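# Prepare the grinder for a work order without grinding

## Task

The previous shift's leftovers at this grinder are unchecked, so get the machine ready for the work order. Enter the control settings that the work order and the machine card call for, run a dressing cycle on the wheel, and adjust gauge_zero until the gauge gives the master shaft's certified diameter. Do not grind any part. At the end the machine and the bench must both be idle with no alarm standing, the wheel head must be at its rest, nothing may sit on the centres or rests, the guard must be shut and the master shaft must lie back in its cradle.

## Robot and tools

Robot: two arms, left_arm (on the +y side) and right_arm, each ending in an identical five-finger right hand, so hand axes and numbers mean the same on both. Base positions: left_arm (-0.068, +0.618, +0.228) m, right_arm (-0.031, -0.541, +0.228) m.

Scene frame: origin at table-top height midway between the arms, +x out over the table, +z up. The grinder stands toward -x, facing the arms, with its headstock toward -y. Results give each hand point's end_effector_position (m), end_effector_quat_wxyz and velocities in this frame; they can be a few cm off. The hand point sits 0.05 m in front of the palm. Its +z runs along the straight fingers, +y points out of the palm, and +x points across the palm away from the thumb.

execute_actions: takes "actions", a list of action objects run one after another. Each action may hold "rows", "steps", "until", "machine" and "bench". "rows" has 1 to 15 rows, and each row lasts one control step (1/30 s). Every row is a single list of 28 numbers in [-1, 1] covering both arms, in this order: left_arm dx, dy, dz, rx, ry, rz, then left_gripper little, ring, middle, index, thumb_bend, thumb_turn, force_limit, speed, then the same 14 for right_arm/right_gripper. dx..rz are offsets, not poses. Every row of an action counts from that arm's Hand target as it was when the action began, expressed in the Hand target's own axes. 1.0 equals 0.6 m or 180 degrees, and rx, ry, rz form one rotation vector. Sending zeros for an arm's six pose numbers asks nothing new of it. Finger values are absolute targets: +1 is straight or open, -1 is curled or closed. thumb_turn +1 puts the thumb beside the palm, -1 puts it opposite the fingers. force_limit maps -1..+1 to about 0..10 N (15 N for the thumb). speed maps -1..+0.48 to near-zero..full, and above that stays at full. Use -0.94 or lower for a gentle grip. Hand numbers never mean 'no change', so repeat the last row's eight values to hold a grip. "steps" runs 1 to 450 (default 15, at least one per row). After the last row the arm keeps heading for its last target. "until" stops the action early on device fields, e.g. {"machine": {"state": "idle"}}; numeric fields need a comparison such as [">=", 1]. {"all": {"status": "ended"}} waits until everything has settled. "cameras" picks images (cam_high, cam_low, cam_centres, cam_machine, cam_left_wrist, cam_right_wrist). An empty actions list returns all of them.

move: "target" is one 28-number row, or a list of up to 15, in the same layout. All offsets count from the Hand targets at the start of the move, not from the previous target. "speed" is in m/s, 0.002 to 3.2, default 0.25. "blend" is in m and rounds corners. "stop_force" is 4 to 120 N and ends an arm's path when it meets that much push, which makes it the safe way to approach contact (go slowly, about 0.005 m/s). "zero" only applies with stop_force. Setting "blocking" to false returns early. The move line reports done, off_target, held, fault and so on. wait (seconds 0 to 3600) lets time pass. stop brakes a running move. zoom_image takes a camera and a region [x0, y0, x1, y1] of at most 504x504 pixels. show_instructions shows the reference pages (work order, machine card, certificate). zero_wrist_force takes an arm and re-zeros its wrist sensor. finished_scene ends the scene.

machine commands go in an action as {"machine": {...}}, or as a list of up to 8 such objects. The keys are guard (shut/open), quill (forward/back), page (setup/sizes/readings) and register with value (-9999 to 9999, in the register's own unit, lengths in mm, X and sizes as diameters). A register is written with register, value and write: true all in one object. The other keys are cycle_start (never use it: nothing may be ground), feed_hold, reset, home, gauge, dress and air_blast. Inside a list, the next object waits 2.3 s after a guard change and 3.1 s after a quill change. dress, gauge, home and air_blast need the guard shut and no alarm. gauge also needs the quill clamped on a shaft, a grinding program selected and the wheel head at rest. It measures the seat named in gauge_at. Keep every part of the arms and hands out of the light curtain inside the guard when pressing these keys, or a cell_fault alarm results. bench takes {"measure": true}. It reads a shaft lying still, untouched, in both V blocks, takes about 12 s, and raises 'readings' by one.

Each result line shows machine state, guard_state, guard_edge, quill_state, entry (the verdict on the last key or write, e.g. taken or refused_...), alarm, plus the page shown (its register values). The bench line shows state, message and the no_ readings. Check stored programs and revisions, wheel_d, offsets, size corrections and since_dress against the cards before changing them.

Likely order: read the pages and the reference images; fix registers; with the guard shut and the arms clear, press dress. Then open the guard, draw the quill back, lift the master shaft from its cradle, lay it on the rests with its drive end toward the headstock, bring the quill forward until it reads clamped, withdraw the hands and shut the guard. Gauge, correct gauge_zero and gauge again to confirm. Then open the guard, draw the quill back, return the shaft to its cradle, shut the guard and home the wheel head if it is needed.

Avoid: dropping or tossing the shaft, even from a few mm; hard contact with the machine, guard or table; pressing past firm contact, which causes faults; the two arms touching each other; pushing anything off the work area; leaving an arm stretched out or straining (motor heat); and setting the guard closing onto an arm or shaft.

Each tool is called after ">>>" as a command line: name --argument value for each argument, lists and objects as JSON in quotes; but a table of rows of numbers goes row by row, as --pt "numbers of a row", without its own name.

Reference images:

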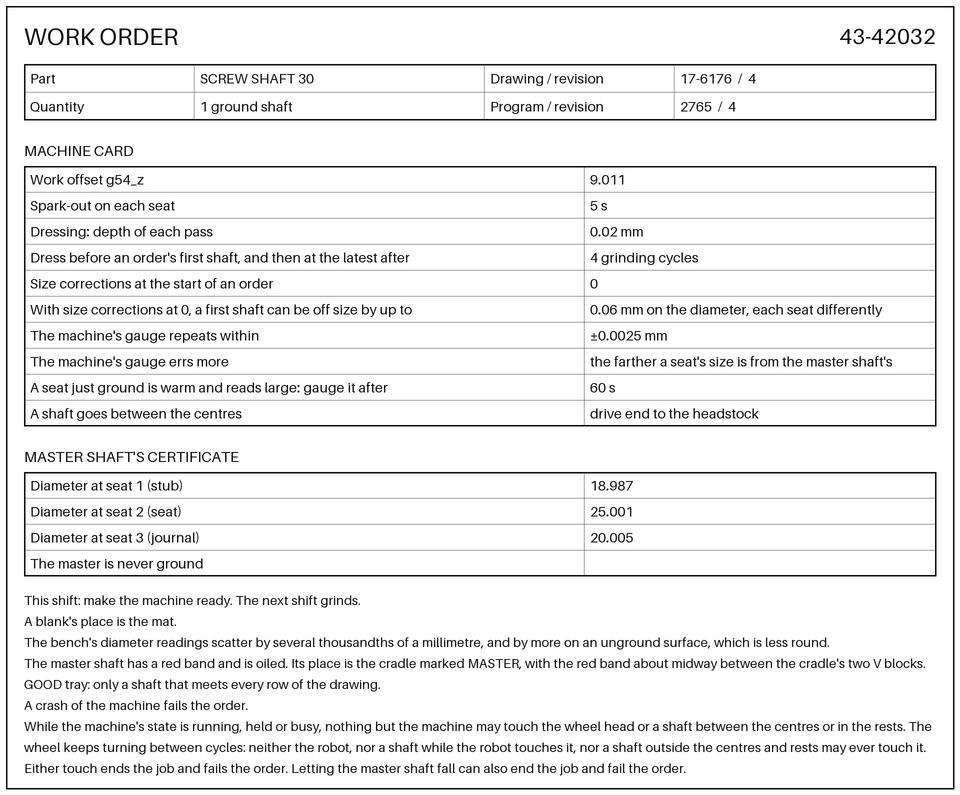

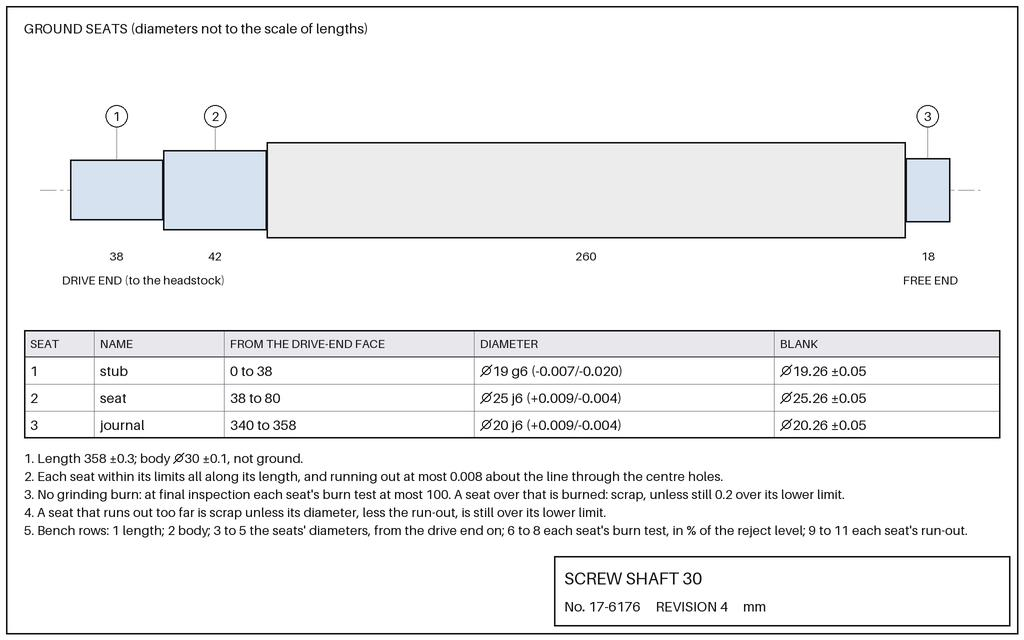

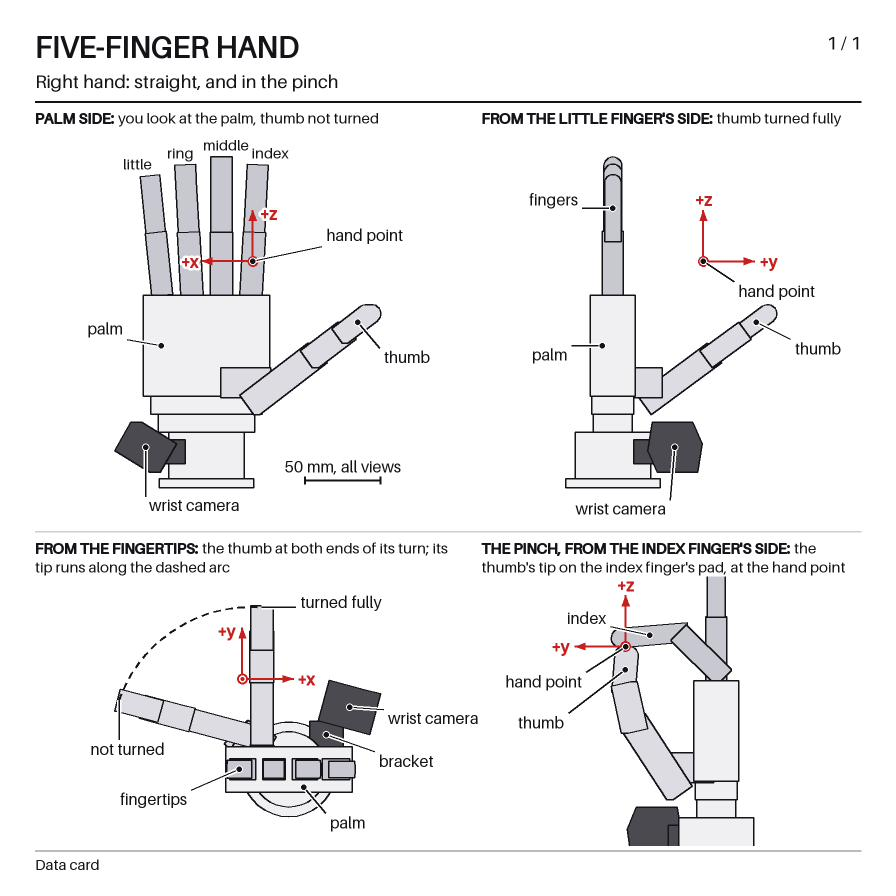

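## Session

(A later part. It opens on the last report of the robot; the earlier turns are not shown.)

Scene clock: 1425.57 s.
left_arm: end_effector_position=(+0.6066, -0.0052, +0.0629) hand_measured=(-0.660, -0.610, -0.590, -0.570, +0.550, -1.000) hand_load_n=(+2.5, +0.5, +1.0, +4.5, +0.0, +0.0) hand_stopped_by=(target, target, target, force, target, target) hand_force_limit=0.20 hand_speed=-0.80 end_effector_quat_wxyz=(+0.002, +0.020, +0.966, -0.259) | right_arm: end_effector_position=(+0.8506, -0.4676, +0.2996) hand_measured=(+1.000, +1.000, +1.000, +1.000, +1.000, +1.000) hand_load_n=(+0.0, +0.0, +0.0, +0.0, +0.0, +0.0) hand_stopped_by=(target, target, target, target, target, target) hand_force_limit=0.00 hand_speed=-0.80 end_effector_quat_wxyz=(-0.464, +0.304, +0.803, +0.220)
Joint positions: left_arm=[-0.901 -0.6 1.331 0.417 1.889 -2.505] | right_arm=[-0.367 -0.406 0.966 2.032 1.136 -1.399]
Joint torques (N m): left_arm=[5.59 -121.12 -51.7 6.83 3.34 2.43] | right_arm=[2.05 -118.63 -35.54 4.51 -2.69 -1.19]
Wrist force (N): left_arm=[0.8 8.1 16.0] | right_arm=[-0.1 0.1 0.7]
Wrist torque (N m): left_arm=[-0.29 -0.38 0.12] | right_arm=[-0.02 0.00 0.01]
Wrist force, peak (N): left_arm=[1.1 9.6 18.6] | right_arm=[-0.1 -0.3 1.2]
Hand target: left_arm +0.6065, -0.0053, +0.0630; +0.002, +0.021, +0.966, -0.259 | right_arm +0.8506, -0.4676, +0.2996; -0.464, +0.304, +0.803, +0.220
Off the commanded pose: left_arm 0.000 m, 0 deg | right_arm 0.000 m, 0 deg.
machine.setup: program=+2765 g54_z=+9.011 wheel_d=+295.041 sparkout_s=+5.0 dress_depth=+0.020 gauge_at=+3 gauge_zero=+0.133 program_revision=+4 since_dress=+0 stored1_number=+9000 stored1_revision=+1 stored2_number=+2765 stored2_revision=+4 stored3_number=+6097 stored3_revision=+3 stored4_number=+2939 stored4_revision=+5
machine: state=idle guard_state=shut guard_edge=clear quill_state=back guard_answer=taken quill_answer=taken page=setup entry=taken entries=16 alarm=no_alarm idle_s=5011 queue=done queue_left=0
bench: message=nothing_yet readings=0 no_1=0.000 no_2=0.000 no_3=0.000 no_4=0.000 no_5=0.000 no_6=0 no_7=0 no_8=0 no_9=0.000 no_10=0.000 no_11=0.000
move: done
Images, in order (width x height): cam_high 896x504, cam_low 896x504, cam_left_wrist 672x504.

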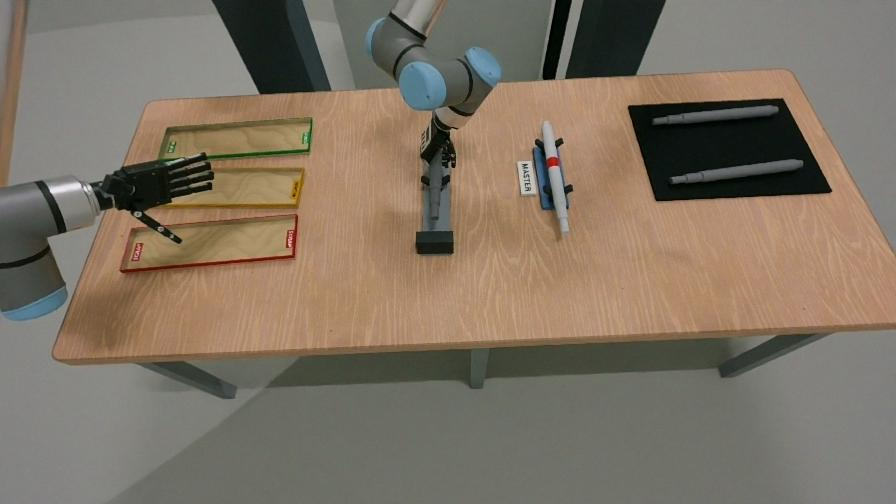

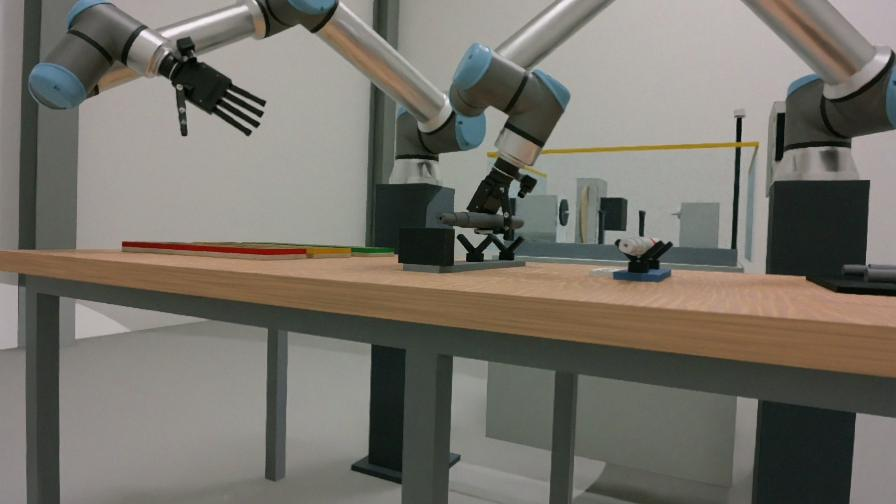

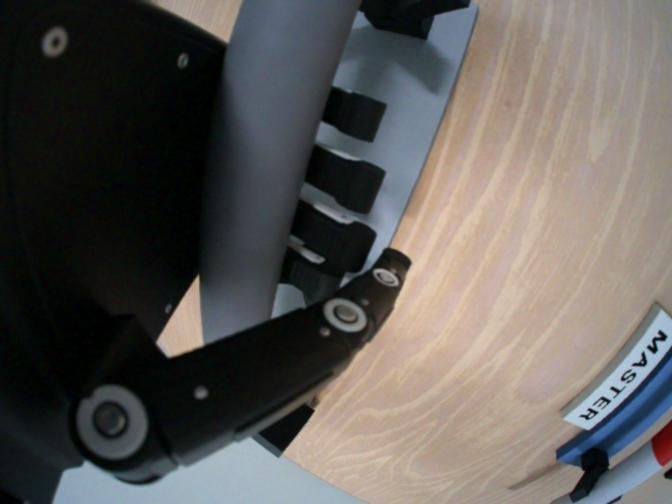

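>>> move --target '[0.0004,0.0342,0.0592,0,0,0, -0.66,-0.61,-0.59,-0.575,0.55,-1,0.2,-0.8, 0,0,0,0,0,0, 1,1,1,1,1,1,0,-0.8]' --speed 0.01 --stop_force 5 --cameras '["cam_left_wrist", "cam_high", "cam_low"]'

>>> zoom_image --camera "cam_high" --region '[405, 130, 475, 260]'

>>> zoom_image --camera "cam_low" --region '[400, 190, 550, 280]'

Scene clock: 1473.87 s.
left_arm: end_effector_position=(+0.6068, -0.0053, +0.0269) hand_measured=(-0.660, -0.610, -0.590, -0.570, +0.550, -1.000) hand_load_n=(+3.0, +0.5, +0.5, +3.5, +0.0, +0.0) hand_stopped_by=(target, target, target, force, target, target) hand_force_limit=0.20 hand_speed=-0.80 end_effector_quat_wxyz=(+0.002, +0.021, +0.966, -0.259) | right_arm: end_effector_position=(+0.8506, -0.4676, +0.2996) hand_measured=(+1.000, +1.000, +1.000, +1.000, +1.000, +1.000) hand_load_n=(+0.0, +0.0, +0.0, +0.0, +0.0, +0.0) hand_stopped_by=(target, target, target, target, target, target) hand_force_limit=0.00 hand_speed=-0.80 end_effector_quat_wxyz=(-0.464, +0.304, +0.803, +0.220)
Joint positions: left_arm=[-0.901 -0.558 1.324 0.382 1.89 -2.505] | right_arm=[-0.367 -0.406 0.966 2.032 1.136 -1.399]
Joint torques (N m): left_arm=[12.24 -117.39 -23.16 7.1 -1.43 3.38] | right_arm=[1.21 -119.98 -36.07 4.62 -3.08 -1.17]
Wrist force (N): left_arm=[0.4 4.0 15.4] | right_arm=[-0.3 -0.2 0.8]
Wrist torque (N m): left_arm=[-0.36 -0.44 0.32] | right_arm=[-0.07 0.03 0.00]
Wrist force, peak (N): left_arm=[0.8 8.3 16.6] | right_arm=[-0.2 -0.4 1.2]
Hand target: left_arm +0.6068, -0.0053, +0.0269; +0.002, +0.021, +0.966, -0.259 (not the last commanded pose) | right_arm +0.8506, -0.4676, +0.2996; -0.464, +0.304, +0.803, +0.220
Off the commanded pose: left_arm 0.005 m, 0 deg | right_arm 0.000 m, 0 deg.
machine.setup: program=+2765 g54_z=+9.011 wheel_d=+295.041 sparkout_s=+5.0 dress_depth=+0.020 gauge_at=+3 gauge_zero=+0.133 program_revision=+4 since_dress=+0 stored1_number=+9000 stored1_revision=+1 stored2_number=+2765 stored2_revision=+4 stored3_number=+6097 stored3_revision=+3 stored4_number=+2939 stored4_revision=+5
machine: state=idle guard_state=shut guard_edge=clear quill_state=back guard_answer=taken quill_answer=taken page=setup entry=taken entries=16 alarm=no_alarm idle_s=5059 queue=done queue_left=0
bench: message=nothing_yet readings=0 no_1=0.000 no_2=0.000 no_3=0.000 no_4=0.000 no_5=0.000 no_6=0 no_7=0 no_8=0 no_9=0.000 no_10=0.000 no_11=0.000
move: contact (left_arm)
Images, in order (width x height): cam_high 896x504, cam_low 896x504, cam_left_wrist 672x504.

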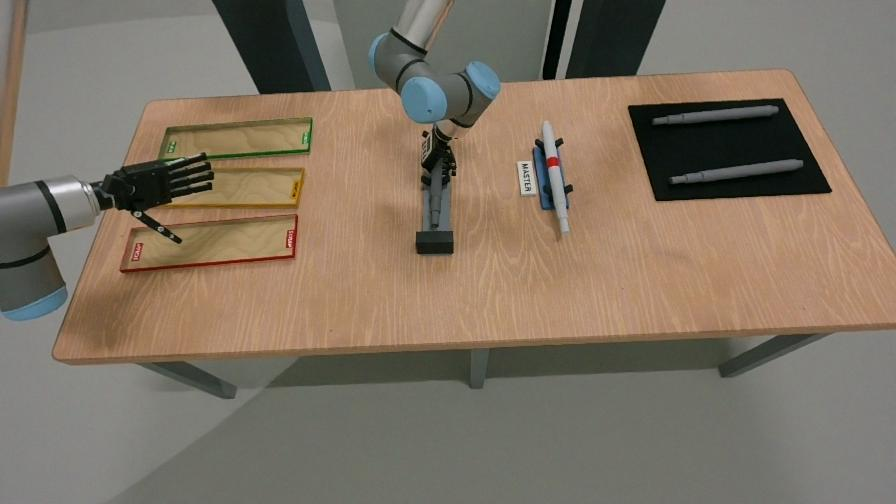

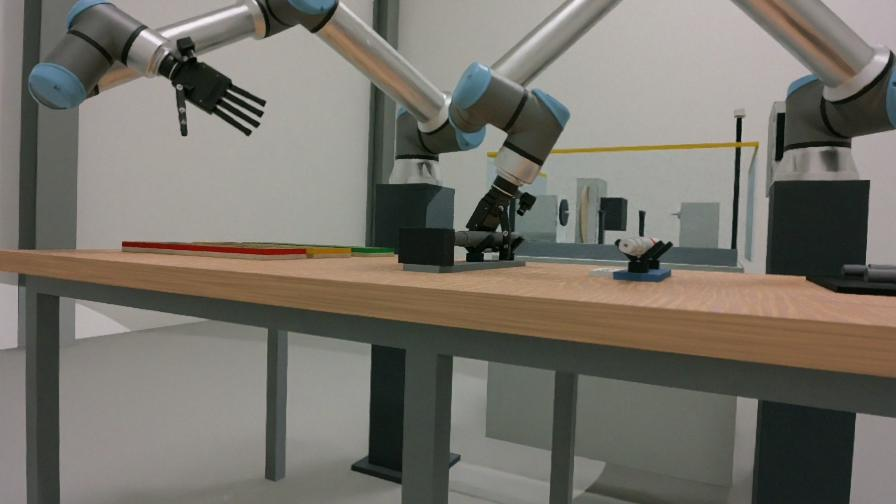

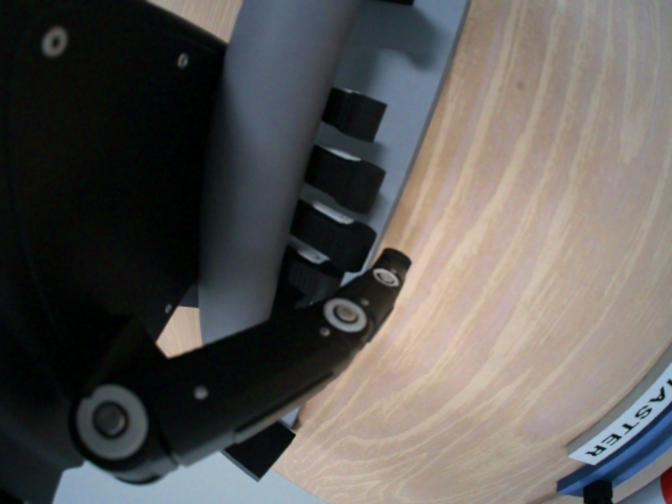

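Scaled by 3.877 from the camera's image (finer frame: 1280x720).

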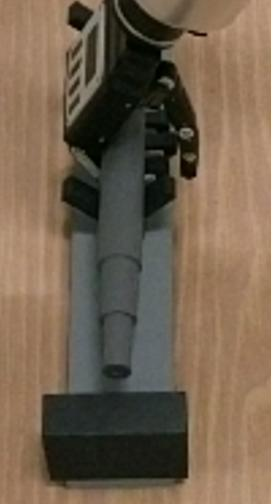

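Scaled by 3.360 from the camera's image (finer frame: 1280x720).

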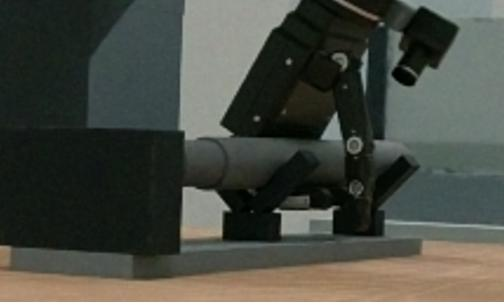

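>>> move --target '[-0.0001,-0.0009,0.0034,0,0,0, -0.66,-0.61,-0.59,-0.575,0.55,-1,0.2,-0.8, 0,0,0,0,0,0, 1,1,1,1,1,1,0,-0.8]' --speed 0.01 --cameras '[]'

Scene clock: 1488.60 s.
left_arm: end_effector_position=(+0.6068, -0.0068, +0.0254) hand_measured=(-0.660, -0.610, -0.590, -0.570, +0.550, -1.000) hand_load_n=(+2.5, +0.0, +0.5, +2.5, +0.0, +0.0) hand_stopped_by=(target, target, target, force, target, target) hand_force_limit=0.20 hand_speed=-0.80 end_effector_quat_wxyz=(+0.002, +0.021, +0.966, -0.259) | right_arm: end_effector_position=(+0.8506, -0.4676, +0.2996) hand_measured=(+1.000, +1.000, +1.000, +1.000, +1.000, +1.000) hand_load_n=(+0.0, +0.0, +0.0, +0.0, +0.0, +0.0) hand_stopped_by=(target, target, target, target, target, target) hand_force_limit=0.00 hand_speed=-0.80 end_effector_quat_wxyz=(-0.464, +0.304, +0.803, +0.220)
Joint positions: left_arm=[-0.902 -0.555 1.321 0.382 1.889 -2.506] | right_arm=[-0.367 -0.406 0.966 2.032 1.136 -1.399]
Joint torques (N m): left_arm=[-2.58 -101.89 -38.42 1.01 -0.69 -2.9] | right_arm=[2.31 -119.44 -34.98 4.6 -2.93 -1.36]
Wrist force (N): left_arm=[1.3 3.4 12.5] | right_arm=[-0.2 -0.4 0.9]
Wrist torque (N m): left_arm=[-0.34 -0.43 0.19] | right_arm=[-0.10 -0.01 0.00]
Wrist force, peak (N): left_arm=[0.6 4.1 15.6] | right_arm=[-0.4 -0.3 1.1]
Hand target: left_arm +0.6068, -0.0068, +0.0254; +0.002, +0.021, +0.966, -0.259 | right_arm +0.8506, -0.4676, +0.2996; -0.464, +0.304, +0.803, +0.220
Off the commanded pose: left_arm 0.000 m, 0 deg | right_arm 0.000 m, 0 deg.
machine.setup: program=+2765 g54_z=+9.011 wheel_d=+295.041 sparkout_s=+5.0 dress_depth=+0.020 gauge_at=+3 gauge_zero=+0.133 program_revision=+4 since_dress=+0 stored1_number=+9000 stored1_revision=+1 stored2_number=+2765 stored2_revision=+4 stored3_number=+6097 stored3_revision=+3 stored4_number=+2939 stored4_revision=+5
machine: state=idle guard_state=shut guard_edge=clear quill_state=back guard_answer=taken quill_answer=taken page=setup entry=taken entries=16 alarm=no_alarm idle_s=5074 queue=done queue_left=0
bench: message=nothing_yet readings=0 no_1=0.000 no_2=0.000 no_3=0.000 no_4=0.000 no_5=0.000 no_6=0 no_7=0 no_8=0 no_9=0.000 no_10=0.000 no_11=0.000
move: done

>>> move --target '[-0.0001,0.0002,0.0037,0,0,0, -0.66,-0.61,-0.59,-0.575,0.55,-1,0.2,-0.8, 0,0,0,0,0,0, 1,1,1,1,1,1,0,-0.8]' --speed 0.01 --cameras '["cam_high","cam_low"]'

>>> zoom_image --camera "cam_low" --region '[440, 210, 540, 280]'

Scene clock: 1494.67 s.
left_arm: end_effector_position=(+0.6070, -0.0079, +0.0235) hand_measured=(-0.660, -0.610, -0.590, -0.570, +0.550, -1.000) hand_load_n=(+0.5, +0.0, +0.0, +0.0, +0.0, +0.0) hand_stopped_by=(target, target, target, force, target, target) hand_force_limit=0.20 hand_speed=-0.80 end_effector_quat_wxyz=(+0.002, +0.021, +0.966, -0.259) | right_arm: end_effector_position=(+0.8506, -0.4676, +0.2996) hand_measured=(+1.000, +1.000, +1.000, +1.000, +1.000, +1.000) hand_load_n=(+0.0, +0.0, +0.0, +0.0, +0.0, +0.0) hand_stopped_by=(target, target, target, target, target, target) hand_force_limit=0.00 hand_speed=-0.80 end_effector_quat_wxyz=(-0.464, +0.304, +0.803, +0.220)
Joint positions: left_arm=[-0.903 -0.552 1.319 0.381 1.889 -2.506] | right_arm=[-0.367 -0.406 0.966 2.032 1.136 -1.399]
Joint torques (N m): left_arm=[-9.01 -86.05 -30.17 2.93 -1.89 -2.99] | right_arm=[1.73 -118.46 -35.64 4.61 -3 -0.96]
Wrist force (N): left_arm=[-0.1 -5.6 0.2] | right_arm=[0.1 -0.3 0.7]
Wrist torque (N m): left_arm=[-0.05 -0.09 -0.39] | right_arm=[-0.07 -0.03 0.02]
Wrist force, peak (N): left_arm=[1.2 4.1 12.9] | right_arm=[-0.2 -0.3 1.1]
Hand target: left_arm +0.6069, -0.0078, +0.0234; +0.002, +0.021, +0.966, -0.259 | right_arm +0.8506, -0.4676, +0.2996; -0.464, +0.304, +0.803, +0.220
Off the commanded pose: left_arm 0.000 m, 0 deg | right_arm 0.000 m, 0 deg.
machine.setup: program=+2765 g54_z=+9.011 wheel_d=+295.041 sparkout_s=+5.0 dress_depth=+0.020 gauge_at=+3 gauge_zero=+0.133 program_revision=+4 since_dress=+0 stored1_number=+9000 stored1_revision=+1 stored2_number=+2765 stored2_revision=+4 stored3_number=+6097 stored3_revision=+3 stored4_number=+2939 stored4_revision=+5
machine: state=idle guard_state=shut guard_edge=clear quill_state=back guard_answer=taken quill_answer=taken page=setup entry=taken entries=16 alarm=no_alarm idle_s=5080 queue=done queue_left=0
bench: message=nothing_yet readings=0 no_1=0.000 no_2=0.000 no_3=0.000 no_4=0.000 no_5=0.000 no_6=0 no_7=0 no_8=0 no_9=0.000 no_10=0.000 no_11=0.000
move: done

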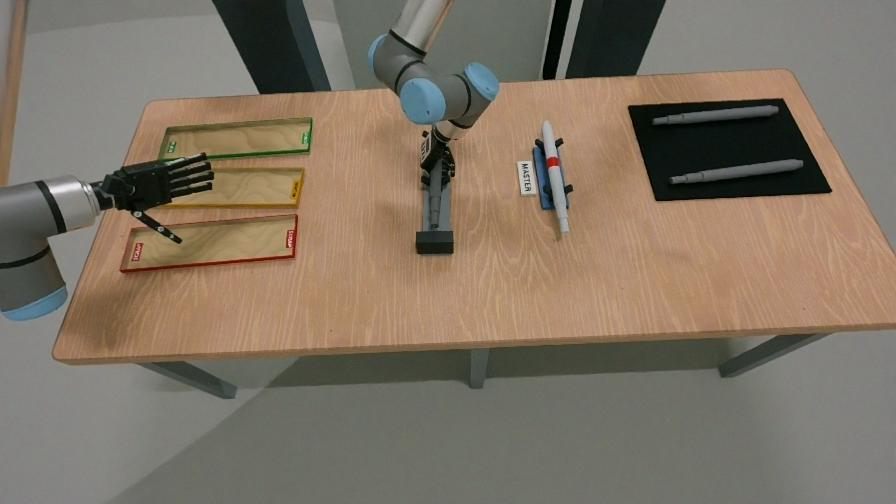

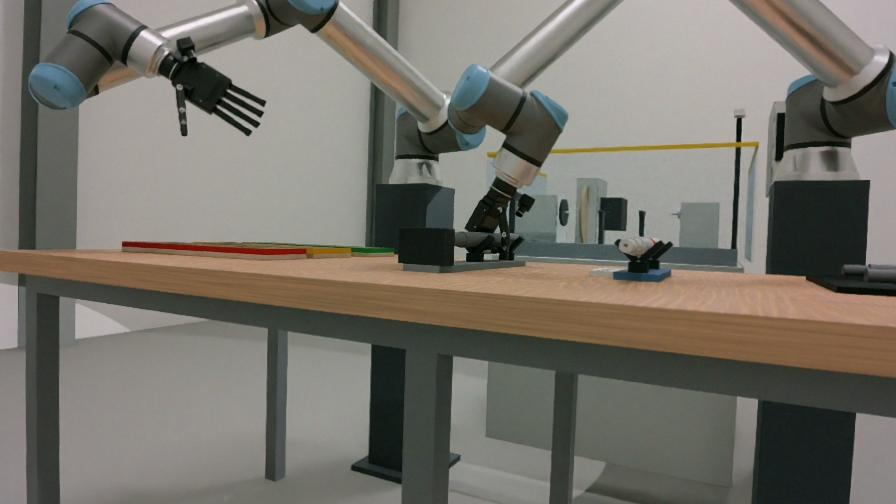

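Scaled by 5.040 from the camera's image (finer frame: 1280x720).

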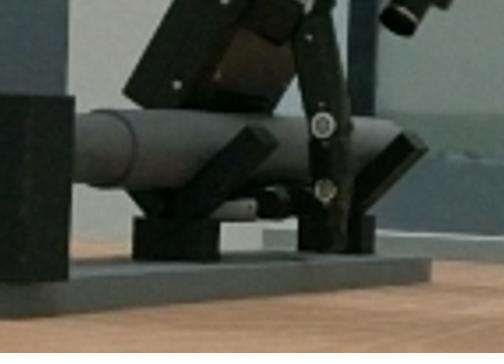

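>>> move --pt "0 -0.00197 -0.00175 0 0 0 -0.46 -0.44 -0.43 -0.4 1 -1 -0.3 -0.5 0 0 0 0 0 0 1 1 1 1 1 1 0 -0.8" --pt "0 -0.0053 -0.00752 0 0 0 -0.36 -0.36 -0.34 -0.31 1 -1 -0.3 -0.5 0 0 0 0 0 0 1 1 1 1 1 1 0 -0.8" --pt "0 -0.00924 -0.01102 0 0 0 -0.28 -0.28 -0.26 -0.23 1 -1 -0.3 -0.5 0 0 0 0 0 0 1 1 1 1 1 1 0 -0.8" --pt "0 -0.01361 -0.01525 0 0 0 -0.22 -0.22 -0.2 -0.17 1 -1 -0.3 -0.5 0 0 0 0 0 0 1 1 1 1 1 1 0 -0.8" --pt "0 -0.01796 -0.01946 0 0 0 -0.16 -0.16 -0.14 -0.11 1 -1 -0.3 -0.5 0 0 0 0 0 0 1 1 1 1 1 1 0 -0.8" --pt "0 -0.02232 -0.02369 0 0 0 -0.1 -0.1 -0.08 -0.05 1 -1 -0.3 -0.5 0 0 0 0 0 0 1 1 1 1 1 1 0 -0.8" --pt "0 -0.02555 -0.0276 0 0 0 -0.1 -0.1 -0.08 -0.05 1 -1 -0.3 -0.5 0 0 0 0 0 0 1 1 1 1 1 1 0 -0.8" --speed 0.025 --cameras '["cam_low", "cam_left_wrist"]'

>>> zoom_image --camera "cam_low" --region '[440, 190, 540, 280]'

Scene clock: 1526.33 s.
left_arm: end_effector_position=(+0.6064, -0.0128, +0.0455) hand_measured=(-0.100, -0.100, -0.080, -0.050, +1.000, -1.000) hand_load_n=(+0.5, +4.5, +0.5, +0.0, +0.0, +0.0) hand_stopped_by=(target, target, target, target, target, target) hand_force_limit=-0.30 hand_speed=-0.50 end_effector_quat_wxyz=(+0.002, +0.021, +0.966, -0.259) | right_arm: end_effector_position=(+0.8506, -0.4676, +0.2996) hand_measured=(+1.000, +1.000, +1.000, +1.000, +1.000, +1.000) hand_load_n=(+0.0, +0.0, +0.0, +0.0, -0.5, +0.0) hand_stopped_by=(target, target, target, target, target, target) hand_force_limit=0.00 hand_speed=-0.80 end_effector_quat_wxyz=(-0.464, +0.304, +0.803, +0.220)
Joint positions: left_arm=[-0.907 -0.574 1.315 0.405 1.887 -2.51] | right_arm=[-0.367 -0.406 0.966 2.032 1.136 -1.399]
Joint torques (N m): left_arm=[-8.83 -84.94 -44.82 2.82 -1.56 -3.25] | right_arm=[1.67 -120.37 -35.99 4.51 -2.97 -1.23]
Wrist force (N): left_arm=[0.0 1.4 9.2] | right_arm=[0.0 -0.3 0.8]
Wrist torque (N m): left_arm=[-0.16 -0.56 0.09] | right_arm=[-0.07 -0.03 0.01]
Wrist force, peak (N): left_arm=[0.9 3.0 12.3] | right_arm=[-0.4 -0.7 0.9]
Hand target: left_arm +0.6064, -0.0128, +0.0454; +0.002, +0.021, +0.966, -0.259 | right_arm +0.8506, -0.4676, +0.2996; -0.464, +0.304, +0.803, +0.220
Off the commanded pose: left_arm 0.000 m, 0 deg | right_arm 0.000 m, 0 deg.
machine.setup: program=+2765 g54_z=+9.011 wheel_d=+295.041 sparkout_s=+5.0 dress_depth=+0.020 gauge_at=+3 gauge_zero=+0.133 program_revision=+4 since_dress=+0 stored1_number=+9000 stored1_revision=+1 stored2_number=+2765 stored2_revision=+4 stored3_number=+6097 stored3_revision=+3 stored4_number=+2939 stored4_revision=+5
machine: state=idle guard_state=shut guard_edge=clear quill_state=back guard_answer=taken quill_answer=taken page=setup entry=taken entries=16 alarm=no_alarm idle_s=5111 queue=done queue_left=0
bench: message=nothing_yet readings=0 no_1=0.000 no_2=0.000 no_3=0.000 no_4=0.000 no_5=0.000 no_6=0 no_7=0 no_8=0 no_9=0.000 no_10=0.000 no_11=0.000
move: done

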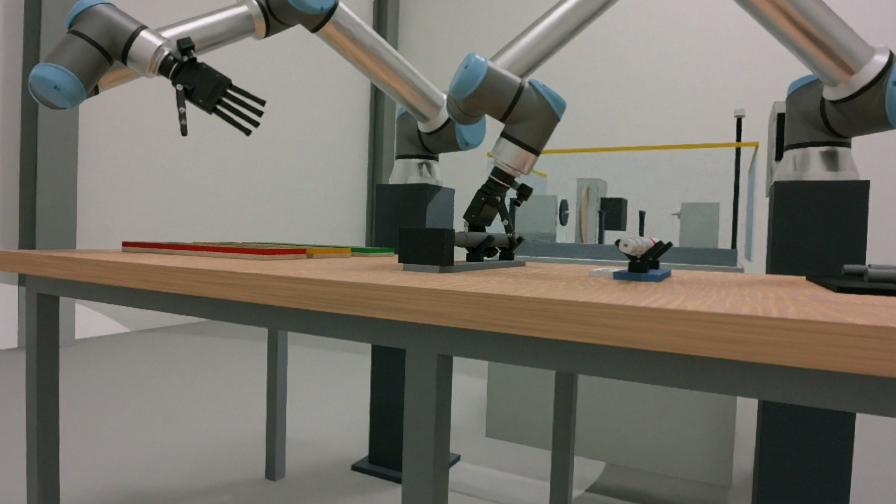

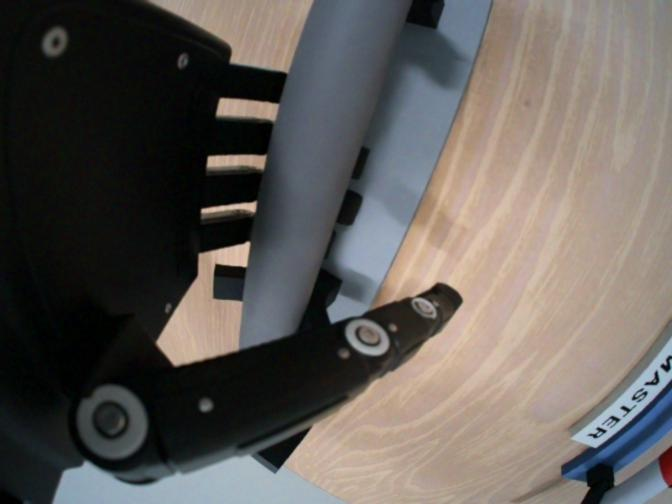

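Scaled by 5.040 from the camera's image (finer frame: 1280x720).

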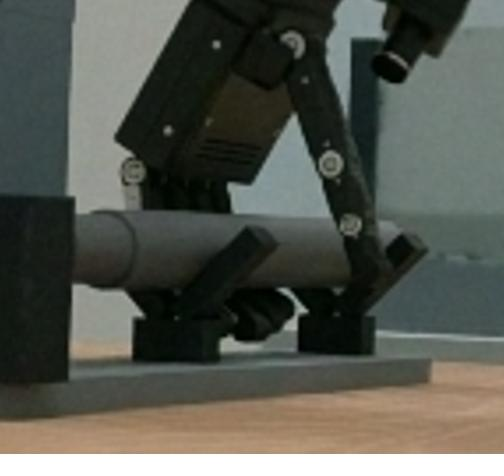

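>>> move --pt "0 0.00208 0.00361 0 0 0 -0.08 -0.06 -0.06 -0.05 1 -1 -0.3 -0.5 0 0 0 0 0 0 1 1 1 1 1 1 0 -0.8" --pt "0 -0.04554 0.03111 0 0 0 -0.08 -0.06 -0.06 -0.05 1 -1 -0.3 -0.5 0 0 0 0 0 0 1 1 1 1 1 1 0 -0.8" --speed 0.025 --cameras '["cam_low", "cam_left_wrist"]'

>>> zoom_image --camera "cam_low" --region '[440, 190, 540, 280]'

Scene clock: 1538.40 s.
left_arm: end_effector_position=(+0.6051, -0.0460, +0.0429) hand_measured=(-0.080, -0.060, -0.060, -0.050, +1.000, -1.000) hand_load_n=(+0.5, +0.0, +0.0, +0.0, +0.0, +0.0) hand_stopped_by=(target, target, target, target, target, target) hand_force_limit=-0.30 hand_speed=-0.50 end_effector_quat_wxyz=(+0.002, +0.021, +0.966, -0.259) | right_arm: end_effector_position=(+0.8506, -0.4676, +0.2996) hand_measured=(+1.000, +1.000, +1.000, +1.000, +1.000, +1.000) hand_load_n=(+0.0, +0.0, +0.0, +0.0, +0.0, +0.0) hand_stopped_by=(target, target, target, target, target, target) hand_force_limit=0.00 hand_speed=-0.80 end_effector_quat_wxyz=(-0.464, +0.304, +0.803, +0.220)
Joint positions: left_arm=[-0.932 -0.545 1.256 0.429 1.877 -2.534] | right_arm=[-0.367 -0.406 0.966 2.032 1.136 -1.399]
Joint torques (N m): left_arm=[9.94 -105.05 -21.07 1.23 -0.08 1.03] | right_arm=[1.71 -119.02 -35.26 4.74 -3.17 -1.25]
Wrist force (N): left_arm=[0.4 -0.1 0.7] | right_arm=[-0.2 -0.5 0.9]
Wrist torque (N m): left_arm=[0.05 -0.09 0.00] | right_arm=[-0.12 0.00 -0.01]
Wrist force, peak (N): left_arm=[0.5 1.5 9.7] | right_arm=[-0.4 -0.2 1.2]
Hand target: left_arm +0.6051, -0.0458, +0.0429; +0.002, +0.021, +0.966, -0.259 | right_arm +0.8506, -0.4676, +0.2996; -0.464, +0.304, +0.803, +0.220
Off the commanded pose: left_arm 0.000 m, 0 deg | right_arm 0.000 m, 0 deg.
machine.setup: program=+2765 g54_z=+9.011 wheel_d=+295.041 sparkout_s=+5.0 dress_depth=+0.020 gauge_at=+3 gauge_zero=+0.133 program_revision=+4 since_dress=+0 stored1_number=+9000 stored1_revision=+1 stored2_number=+2765 stored2_revision=+4 stored3_number=+6097 stored3_revision=+3 stored4_number=+2939 stored4_revision=+5
machine: state=idle guard_state=shut guard_edge=clear quill_state=back guard_answer=taken quill_answer=taken page=setup entry=taken entries=16 alarm=no_alarm idle_s=5123 queue=done queue_left=0
bench: message=nothing_yet readings=0 no_1=0.000 no_2=0.000 no_3=0.000 no_4=0.000 no_5=0.000 no_6=0 no_7=0 no_8=0 no_9=0.000 no_10=0.000 no_11=0.000
move: done

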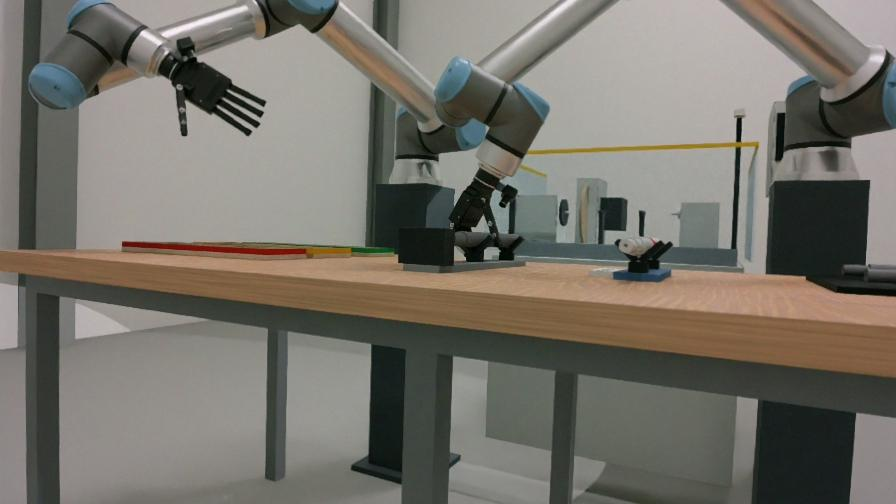

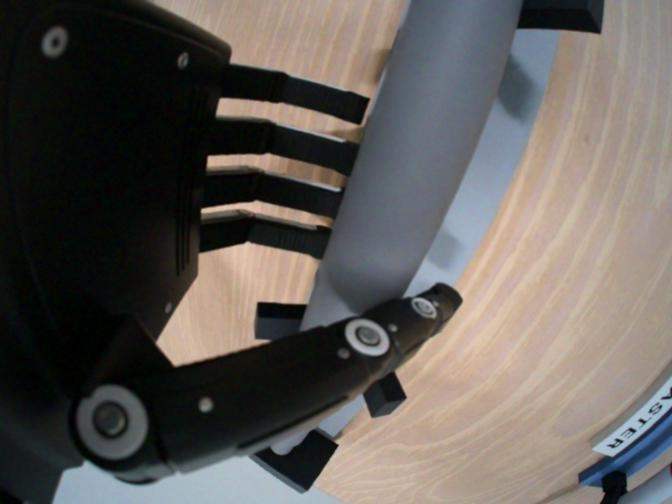

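Scaled by 5.040 from the camera's image (finer frame: 1280x720).

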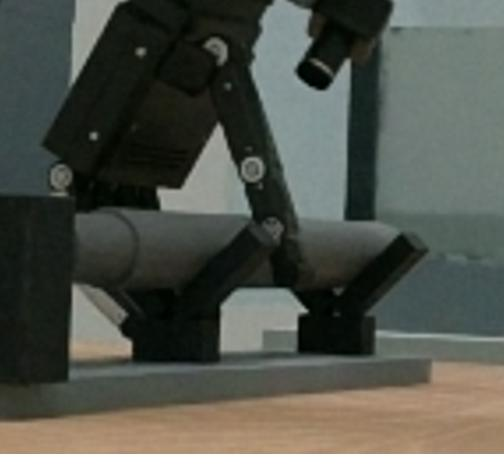

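>>> move --target '[0,-0.0975,-0.169,0,0,0, -0.1,-0.1,-0.1,-0.1,1,-1,-0.3,-0.5, 0,0,0,0,0,0, 1,1,1,1,1,1,0,-0.8]' --speed 0.1 --cameras '[]'

>>> execute_actions --actions '[{"bench": {"measure": true}, "steps": 400, "until": {"bench": {"readings": [">=", 1]}}}]' --cameras '["cam_low", "cam_high", "cam_left_wrist"]'

Scene clock: 1547.40 s.
left_arm: end_effector_position=(+0.6036, -0.0458, +0.1601) hand_measured=(-0.100, -0.100, -0.100, -0.100, +1.000, -1.000) hand_load_n=(+0.0, +0.0, +0.0, +0.0, +0.0, +0.0) hand_stopped_by=(target, target, target, target, target, target) hand_force_limit=-0.30 hand_speed=-0.50 end_effector_quat_wxyz=(+0.002, +0.021, +0.966, -0.259) | right_arm: end_effector_position=(+0.8506, -0.4676, +0.2996) hand_measured=(+1.000, +1.000, +1.000, +1.000, +1.000, +1.000) hand_load_n=(+0.0, +0.0, +0.0, +0.0, +0.0, +0.0) hand_stopped_by=(target, target, target, target, target, target) hand_force_limit=0.00 hand_speed=-0.80 end_effector_quat_wxyz=(-0.464, +0.304, +0.803, +0.220)
Joint positions: left_arm=[-0.933 -0.669 1.258 0.549 1.876 -2.536] | right_arm=[-0.367 -0.406 0.966 2.032 1.136 -1.399]
Joint torques (N m): left_arm=[-9.94 -76.95 -32.39 0.35 -1.94 -2.77] | right_arm=[2.19 -119.7 -35.95 4.75 -3.22 -1.2]
Wrist force (N): left_arm=[1.0 0.0 0.7] | right_arm=[-0.1 -0.3 0.9]
Wrist torque (N m): left_arm=[0.04 -0.20 0.04] | right_arm=[-0.07 -0.01 0.01]
Wrist force, peak (N): left_arm=[0.8 0.6 1.9] | right_arm=[-0.4 -0.2 1.1]
Hand target: left_arm +0.6035, -0.0457, +0.1600; +0.002, +0.021, +0.966, -0.259 | right_arm +0.8506, -0.4676, +0.2996; -0.464, +0.304, +0.803, +0.220
Off the commanded pose: left_arm 0.000 m, 0 deg | right_arm 0.000 m, 0 deg.
machine.setup: program=+2765 g54_z=+9.011 wheel_d=+295.041 sparkout_s=+5.0 dress_depth=+0.020 gauge_at=+3 gauge_zero=+0.133 program_revision=+4 since_dress=+0 stored1_number=+9000 stored1_revision=+1 stored2_number=+2765 stored2_revision=+4 stored3_number=+6097 stored3_revision=+3 stored4_number=+2939 stored4_revision=+5
machine: state=idle guard_state=shut guard_edge=clear quill_state=back guard_answer=taken quill_answer=taken page=setup entry=taken entries=16 alarm=no_alarm idle_s=5132 queue=done queue_left=0
bench: message=nothing_yet readings=0 no_1=0.000 no_2=0.000 no_3=0.000 no_4=0.000 no_5=0.000 no_6=0 no_7=0 no_8=0 no_9=0.000 no_10=0.000 no_11=0.000
move: done

Scene clock: 1559.60 s.
left_arm: end_effector_position=(+0.6035, -0.0457, +0.1600) hand_measured=(-0.100, -0.100, -0.100, -0.100, +1.000, -1.000) hand_load_n=(+0.0, +0.0, +0.0, +0.0, +0.0, +0.0) hand_stopped_by=(target, target, target, target, target, target) hand_force_limit=-0.30 hand_speed=-0.50 end_effector_quat_wxyz=(+0.002, +0.021, +0.966, -0.259) | right_arm: end_effector_position=(+0.8506, -0.4676, +0.2996) hand_measured=(+1.000, +1.000, +1.000, +1.000, +1.000, +1.000) hand_load_n=(+0.0, +0.0, +0.0, +0.0, +0.0, +0.0) hand_stopped_by=(target, target, target, target, target, target) hand_force_limit=0.00 hand_speed=-0.80 end_effector_quat_wxyz=(-0.464, +0.304, +0.803, +0.220)
Joint positions: left_arm=[-0.933 -0.669 1.259 0.549 1.876 -2.536] | right_arm=[-0.367 -0.406 0.966 2.032 1.136 -1.399]
Joint torques (N m): left_arm=[11.32 -75.54 -23.37 3.43 2.67 2.62] | right_arm=[2.11 -118.23 -35.7 4.66 -2.97 -1.25]
Wrist force (N): left_arm=[0.9 0.1 0.2] | right_arm=[0.0 -0.3 0.8]
Wrist torque (N m): left_arm=[0.10 -0.17 0.03] | right_arm=[-0.07 -0.02 0.02]
Wrist force, peak (N): left_arm=[1.3 -0.3 0.4] | right_arm=[-0.3 -0.4 1.1]
Hand target: left_arm +0.6035, -0.0457, +0.1600; +0.002, +0.021, +0.966, -0.259 | right_arm +0.8506, -0.4676, +0.2996; -0.464, +0.304, +0.803, +0.220
Off the commanded pose: left_arm 0.000 m, 0 deg | right_arm 0.000 m, 0 deg.
machine.setup: program=+2765 g54_z=+9.011 wheel_d=+295.041 sparkout_s=+5.0 dress_depth=+0.020 gauge_at=+3 gauge_zero=+0.133 program_revision=+4 since_dress=+0 stored1_number=+9000 stored1_revision=+1 stored2_number=+2765 stored2_revision=+4 stored3_number=+6097 stored3_revision=+3 stored4_number=+2939 stored4_revision=+5
machine: state=idle guard_state=shut guard_edge=clear quill_state=back guard_answer=taken quill_answer=taken page=setup entry=taken entries=16 alarm=no_alarm idle_s=5144 queue=done queue_left=0
bench: message=measure_taken readings=1 no_1=358.004 no_2=30.026 no_3=19.259 no_4=25.267 no_5=20.250 no_6=43 no_7=47 no_8=44 no_9=0.003 no_10=0.003 no_11=0.005
Images, in order (width x height): cam_high 896x504, cam_low 896x504, cam_left_wrist 672x504.

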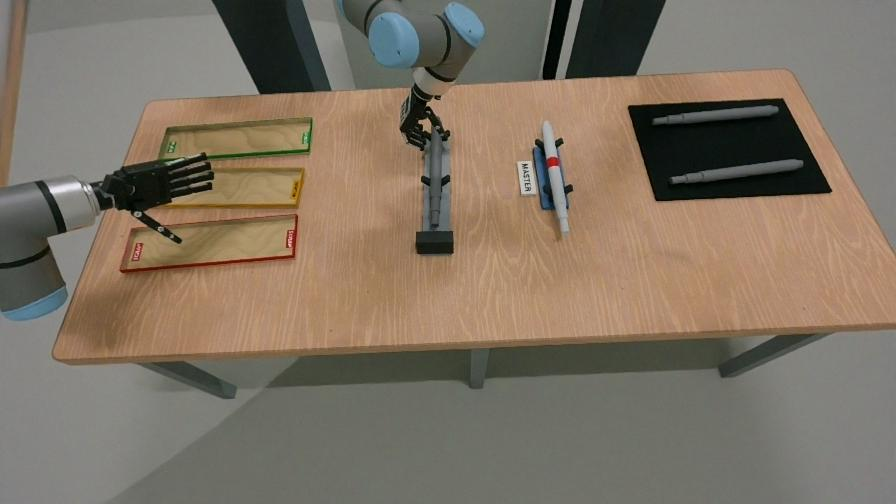

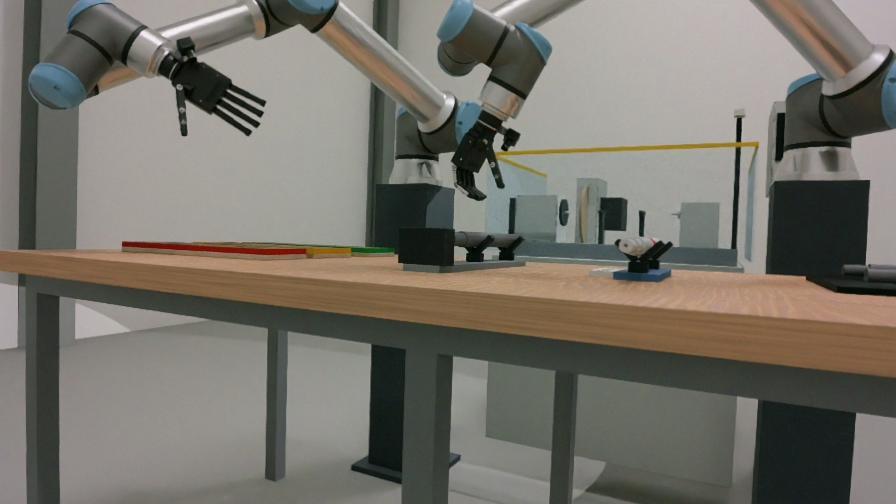

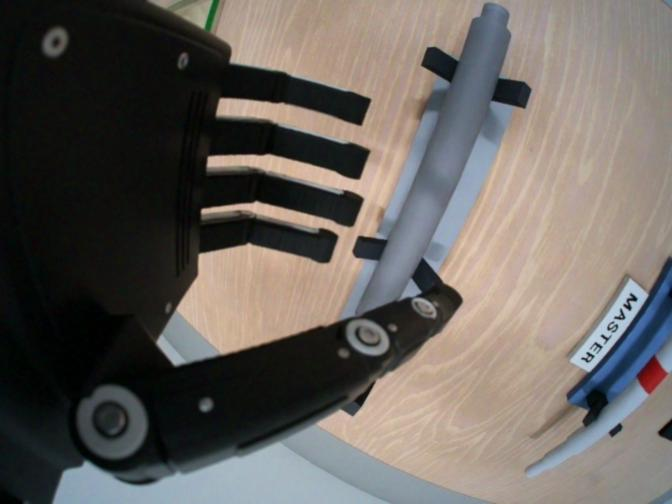

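>>> move --target '[-0.0065,0.0555,0.0375,0.167,0.0171,0.0171, 0.3,0.3,0.3,0.3,1,-1,-0.3,-0.5, 0,0,0,0,0,0, 1,1,1,1,1,1,0,-0.8]' --speed 0.15 --cameras '["cam_low", "cam_high", "cam_left_wrist"]'

>>> zoom_image --camera "cam_low" --region '[430, 140, 560, 280]'

>>> zoom_image --camera "cam_high" --region '[380, 80, 500, 270]'

Scene clock: 1628.90 s.
left_arm: end_effector_position=(+0.6086, -0.0281, +0.1237) hand_measured=(+0.300, +0.300, +0.300, +0.300, +1.000, -1.000) hand_load_n=(+0.0, +0.0, +0.0, +0.0, +0.0, +0.0) hand_stopped_by=(target, target, target, target, target, target) hand_force_limit=-0.30 hand_speed=-0.50 end_effector_quat_wxyz=(-0.023, +0.053, +0.865, -0.499) | right_arm: end_effector_position=(+0.8506, -0.4676, +0.2996) hand_measured=(+1.000, +1.000, +1.000, +1.000, +1.000, +1.000) hand_load_n=(+0.0, +0.0, +0.0, +0.0, +0.0, +0.0) hand_stopped_by=(target, target, target, target, target, target) hand_force_limit=0.00 hand_speed=-0.80 end_effector_quat_wxyz=(-0.464, +0.304, +0.803, +0.220)
Joint positions: left_arm=[-0.799 -0.712 1.516 -0.072 2.295 -2.59] | right_arm=[-0.367 -0.406 0.966 2.032 1.136 -1.399]
Joint torques (N m): left_arm=[-5.62 -93.75 -42.61 -1.14 3.36 2.97] | right_arm=[1.82 -119.32 -35.48 4.7 -2.83 -1.44]
Wrist force (N): left_arm=[1.4 0.0 0.9] | right_arm=[-0.2 -0.3 1.0]
Wrist torque (N m): left_arm=[0.16 -0.32 0.03] | right_arm=[-0.09 0.00 0.00]
Wrist force, peak (N): left_arm=[1.8 -0.1 0.7] | right_arm=[-0.4 -0.6 1.1]
Hand target: left_arm +0.6086, -0.0283, +0.1239; -0.023, +0.053, +0.864, -0.499 | right_arm +0.8506, -0.4676, +0.2996; -0.464, +0.304, +0.803, +0.220
Off the commanded pose: left_arm 0.000 m, 0 deg | right_arm 0.000 m, 0 deg.
machine.setup: program=+2765 g54_z=+9.011 wheel_d=+295.041 sparkout_s=+5.0 dress_depth=+0.020 gauge_at=+3 gauge_zero=+0.133 program_revision=+4 since_dress=+0 stored1_number=+9000 stored1_revision=+1 stored2_number=+2765 stored2_revision=+4 stored3_number=+6097 stored3_revision=+3 stored4_number=+2939 stored4_revision=+5
machine: state=idle guard_state=shut guard_edge=clear quill_state=back guard_answer=taken quill_answer=taken page=setup entry=taken entries=16 alarm=no_alarm idle_s=5213 queue=done queue_left=0
bench: message=measure_taken readings=1 no_1=358.004 no_2=30.026 no_3=19.259 no_4=25.267 no_5=20.250 no_6=43 no_7=47 no_8=44 no_9=0.003 no_10=0.003 no_11=0.005
move: done
Images, in order (width x height): cam_high 896x504, cam_low 896x504, cam_left_wrist 672x504.

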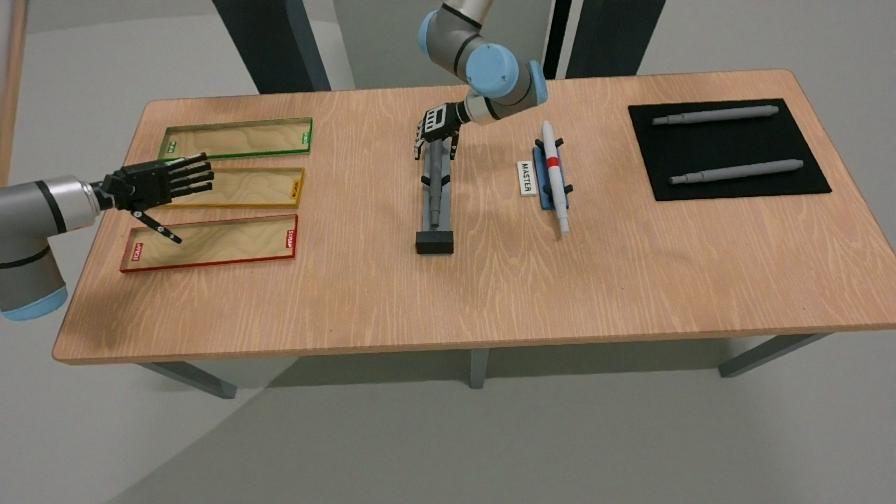

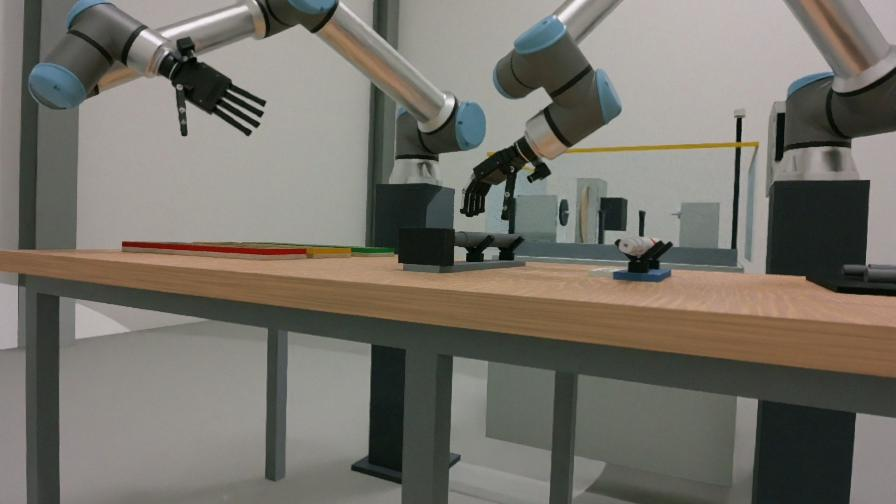

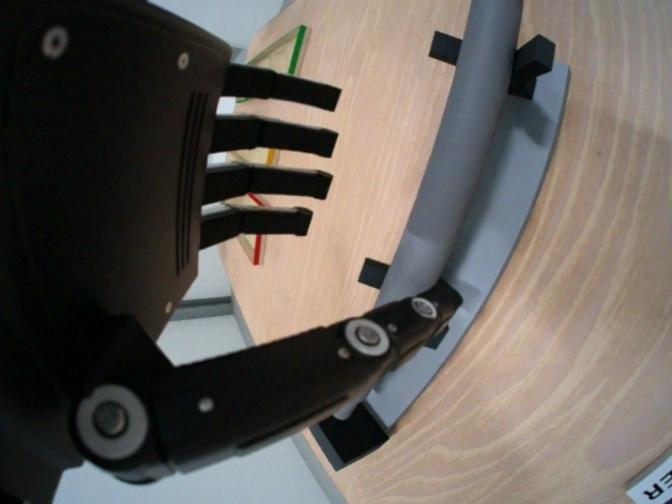

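Scaled by 3.600 from the camera's image (finer frame: 1280x720).

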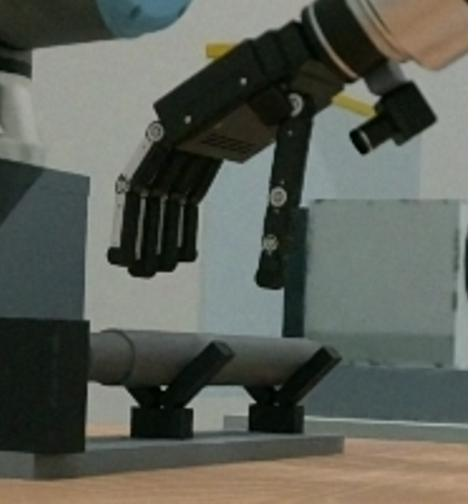

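Scaled by 2.653 from the camera's image (finer frame: 1280x720).

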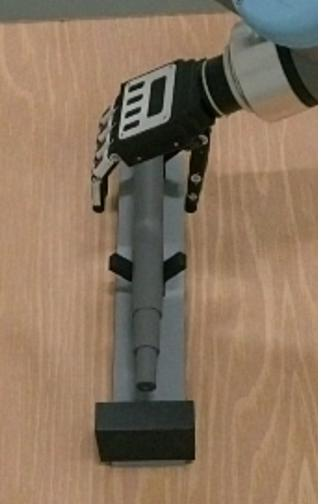

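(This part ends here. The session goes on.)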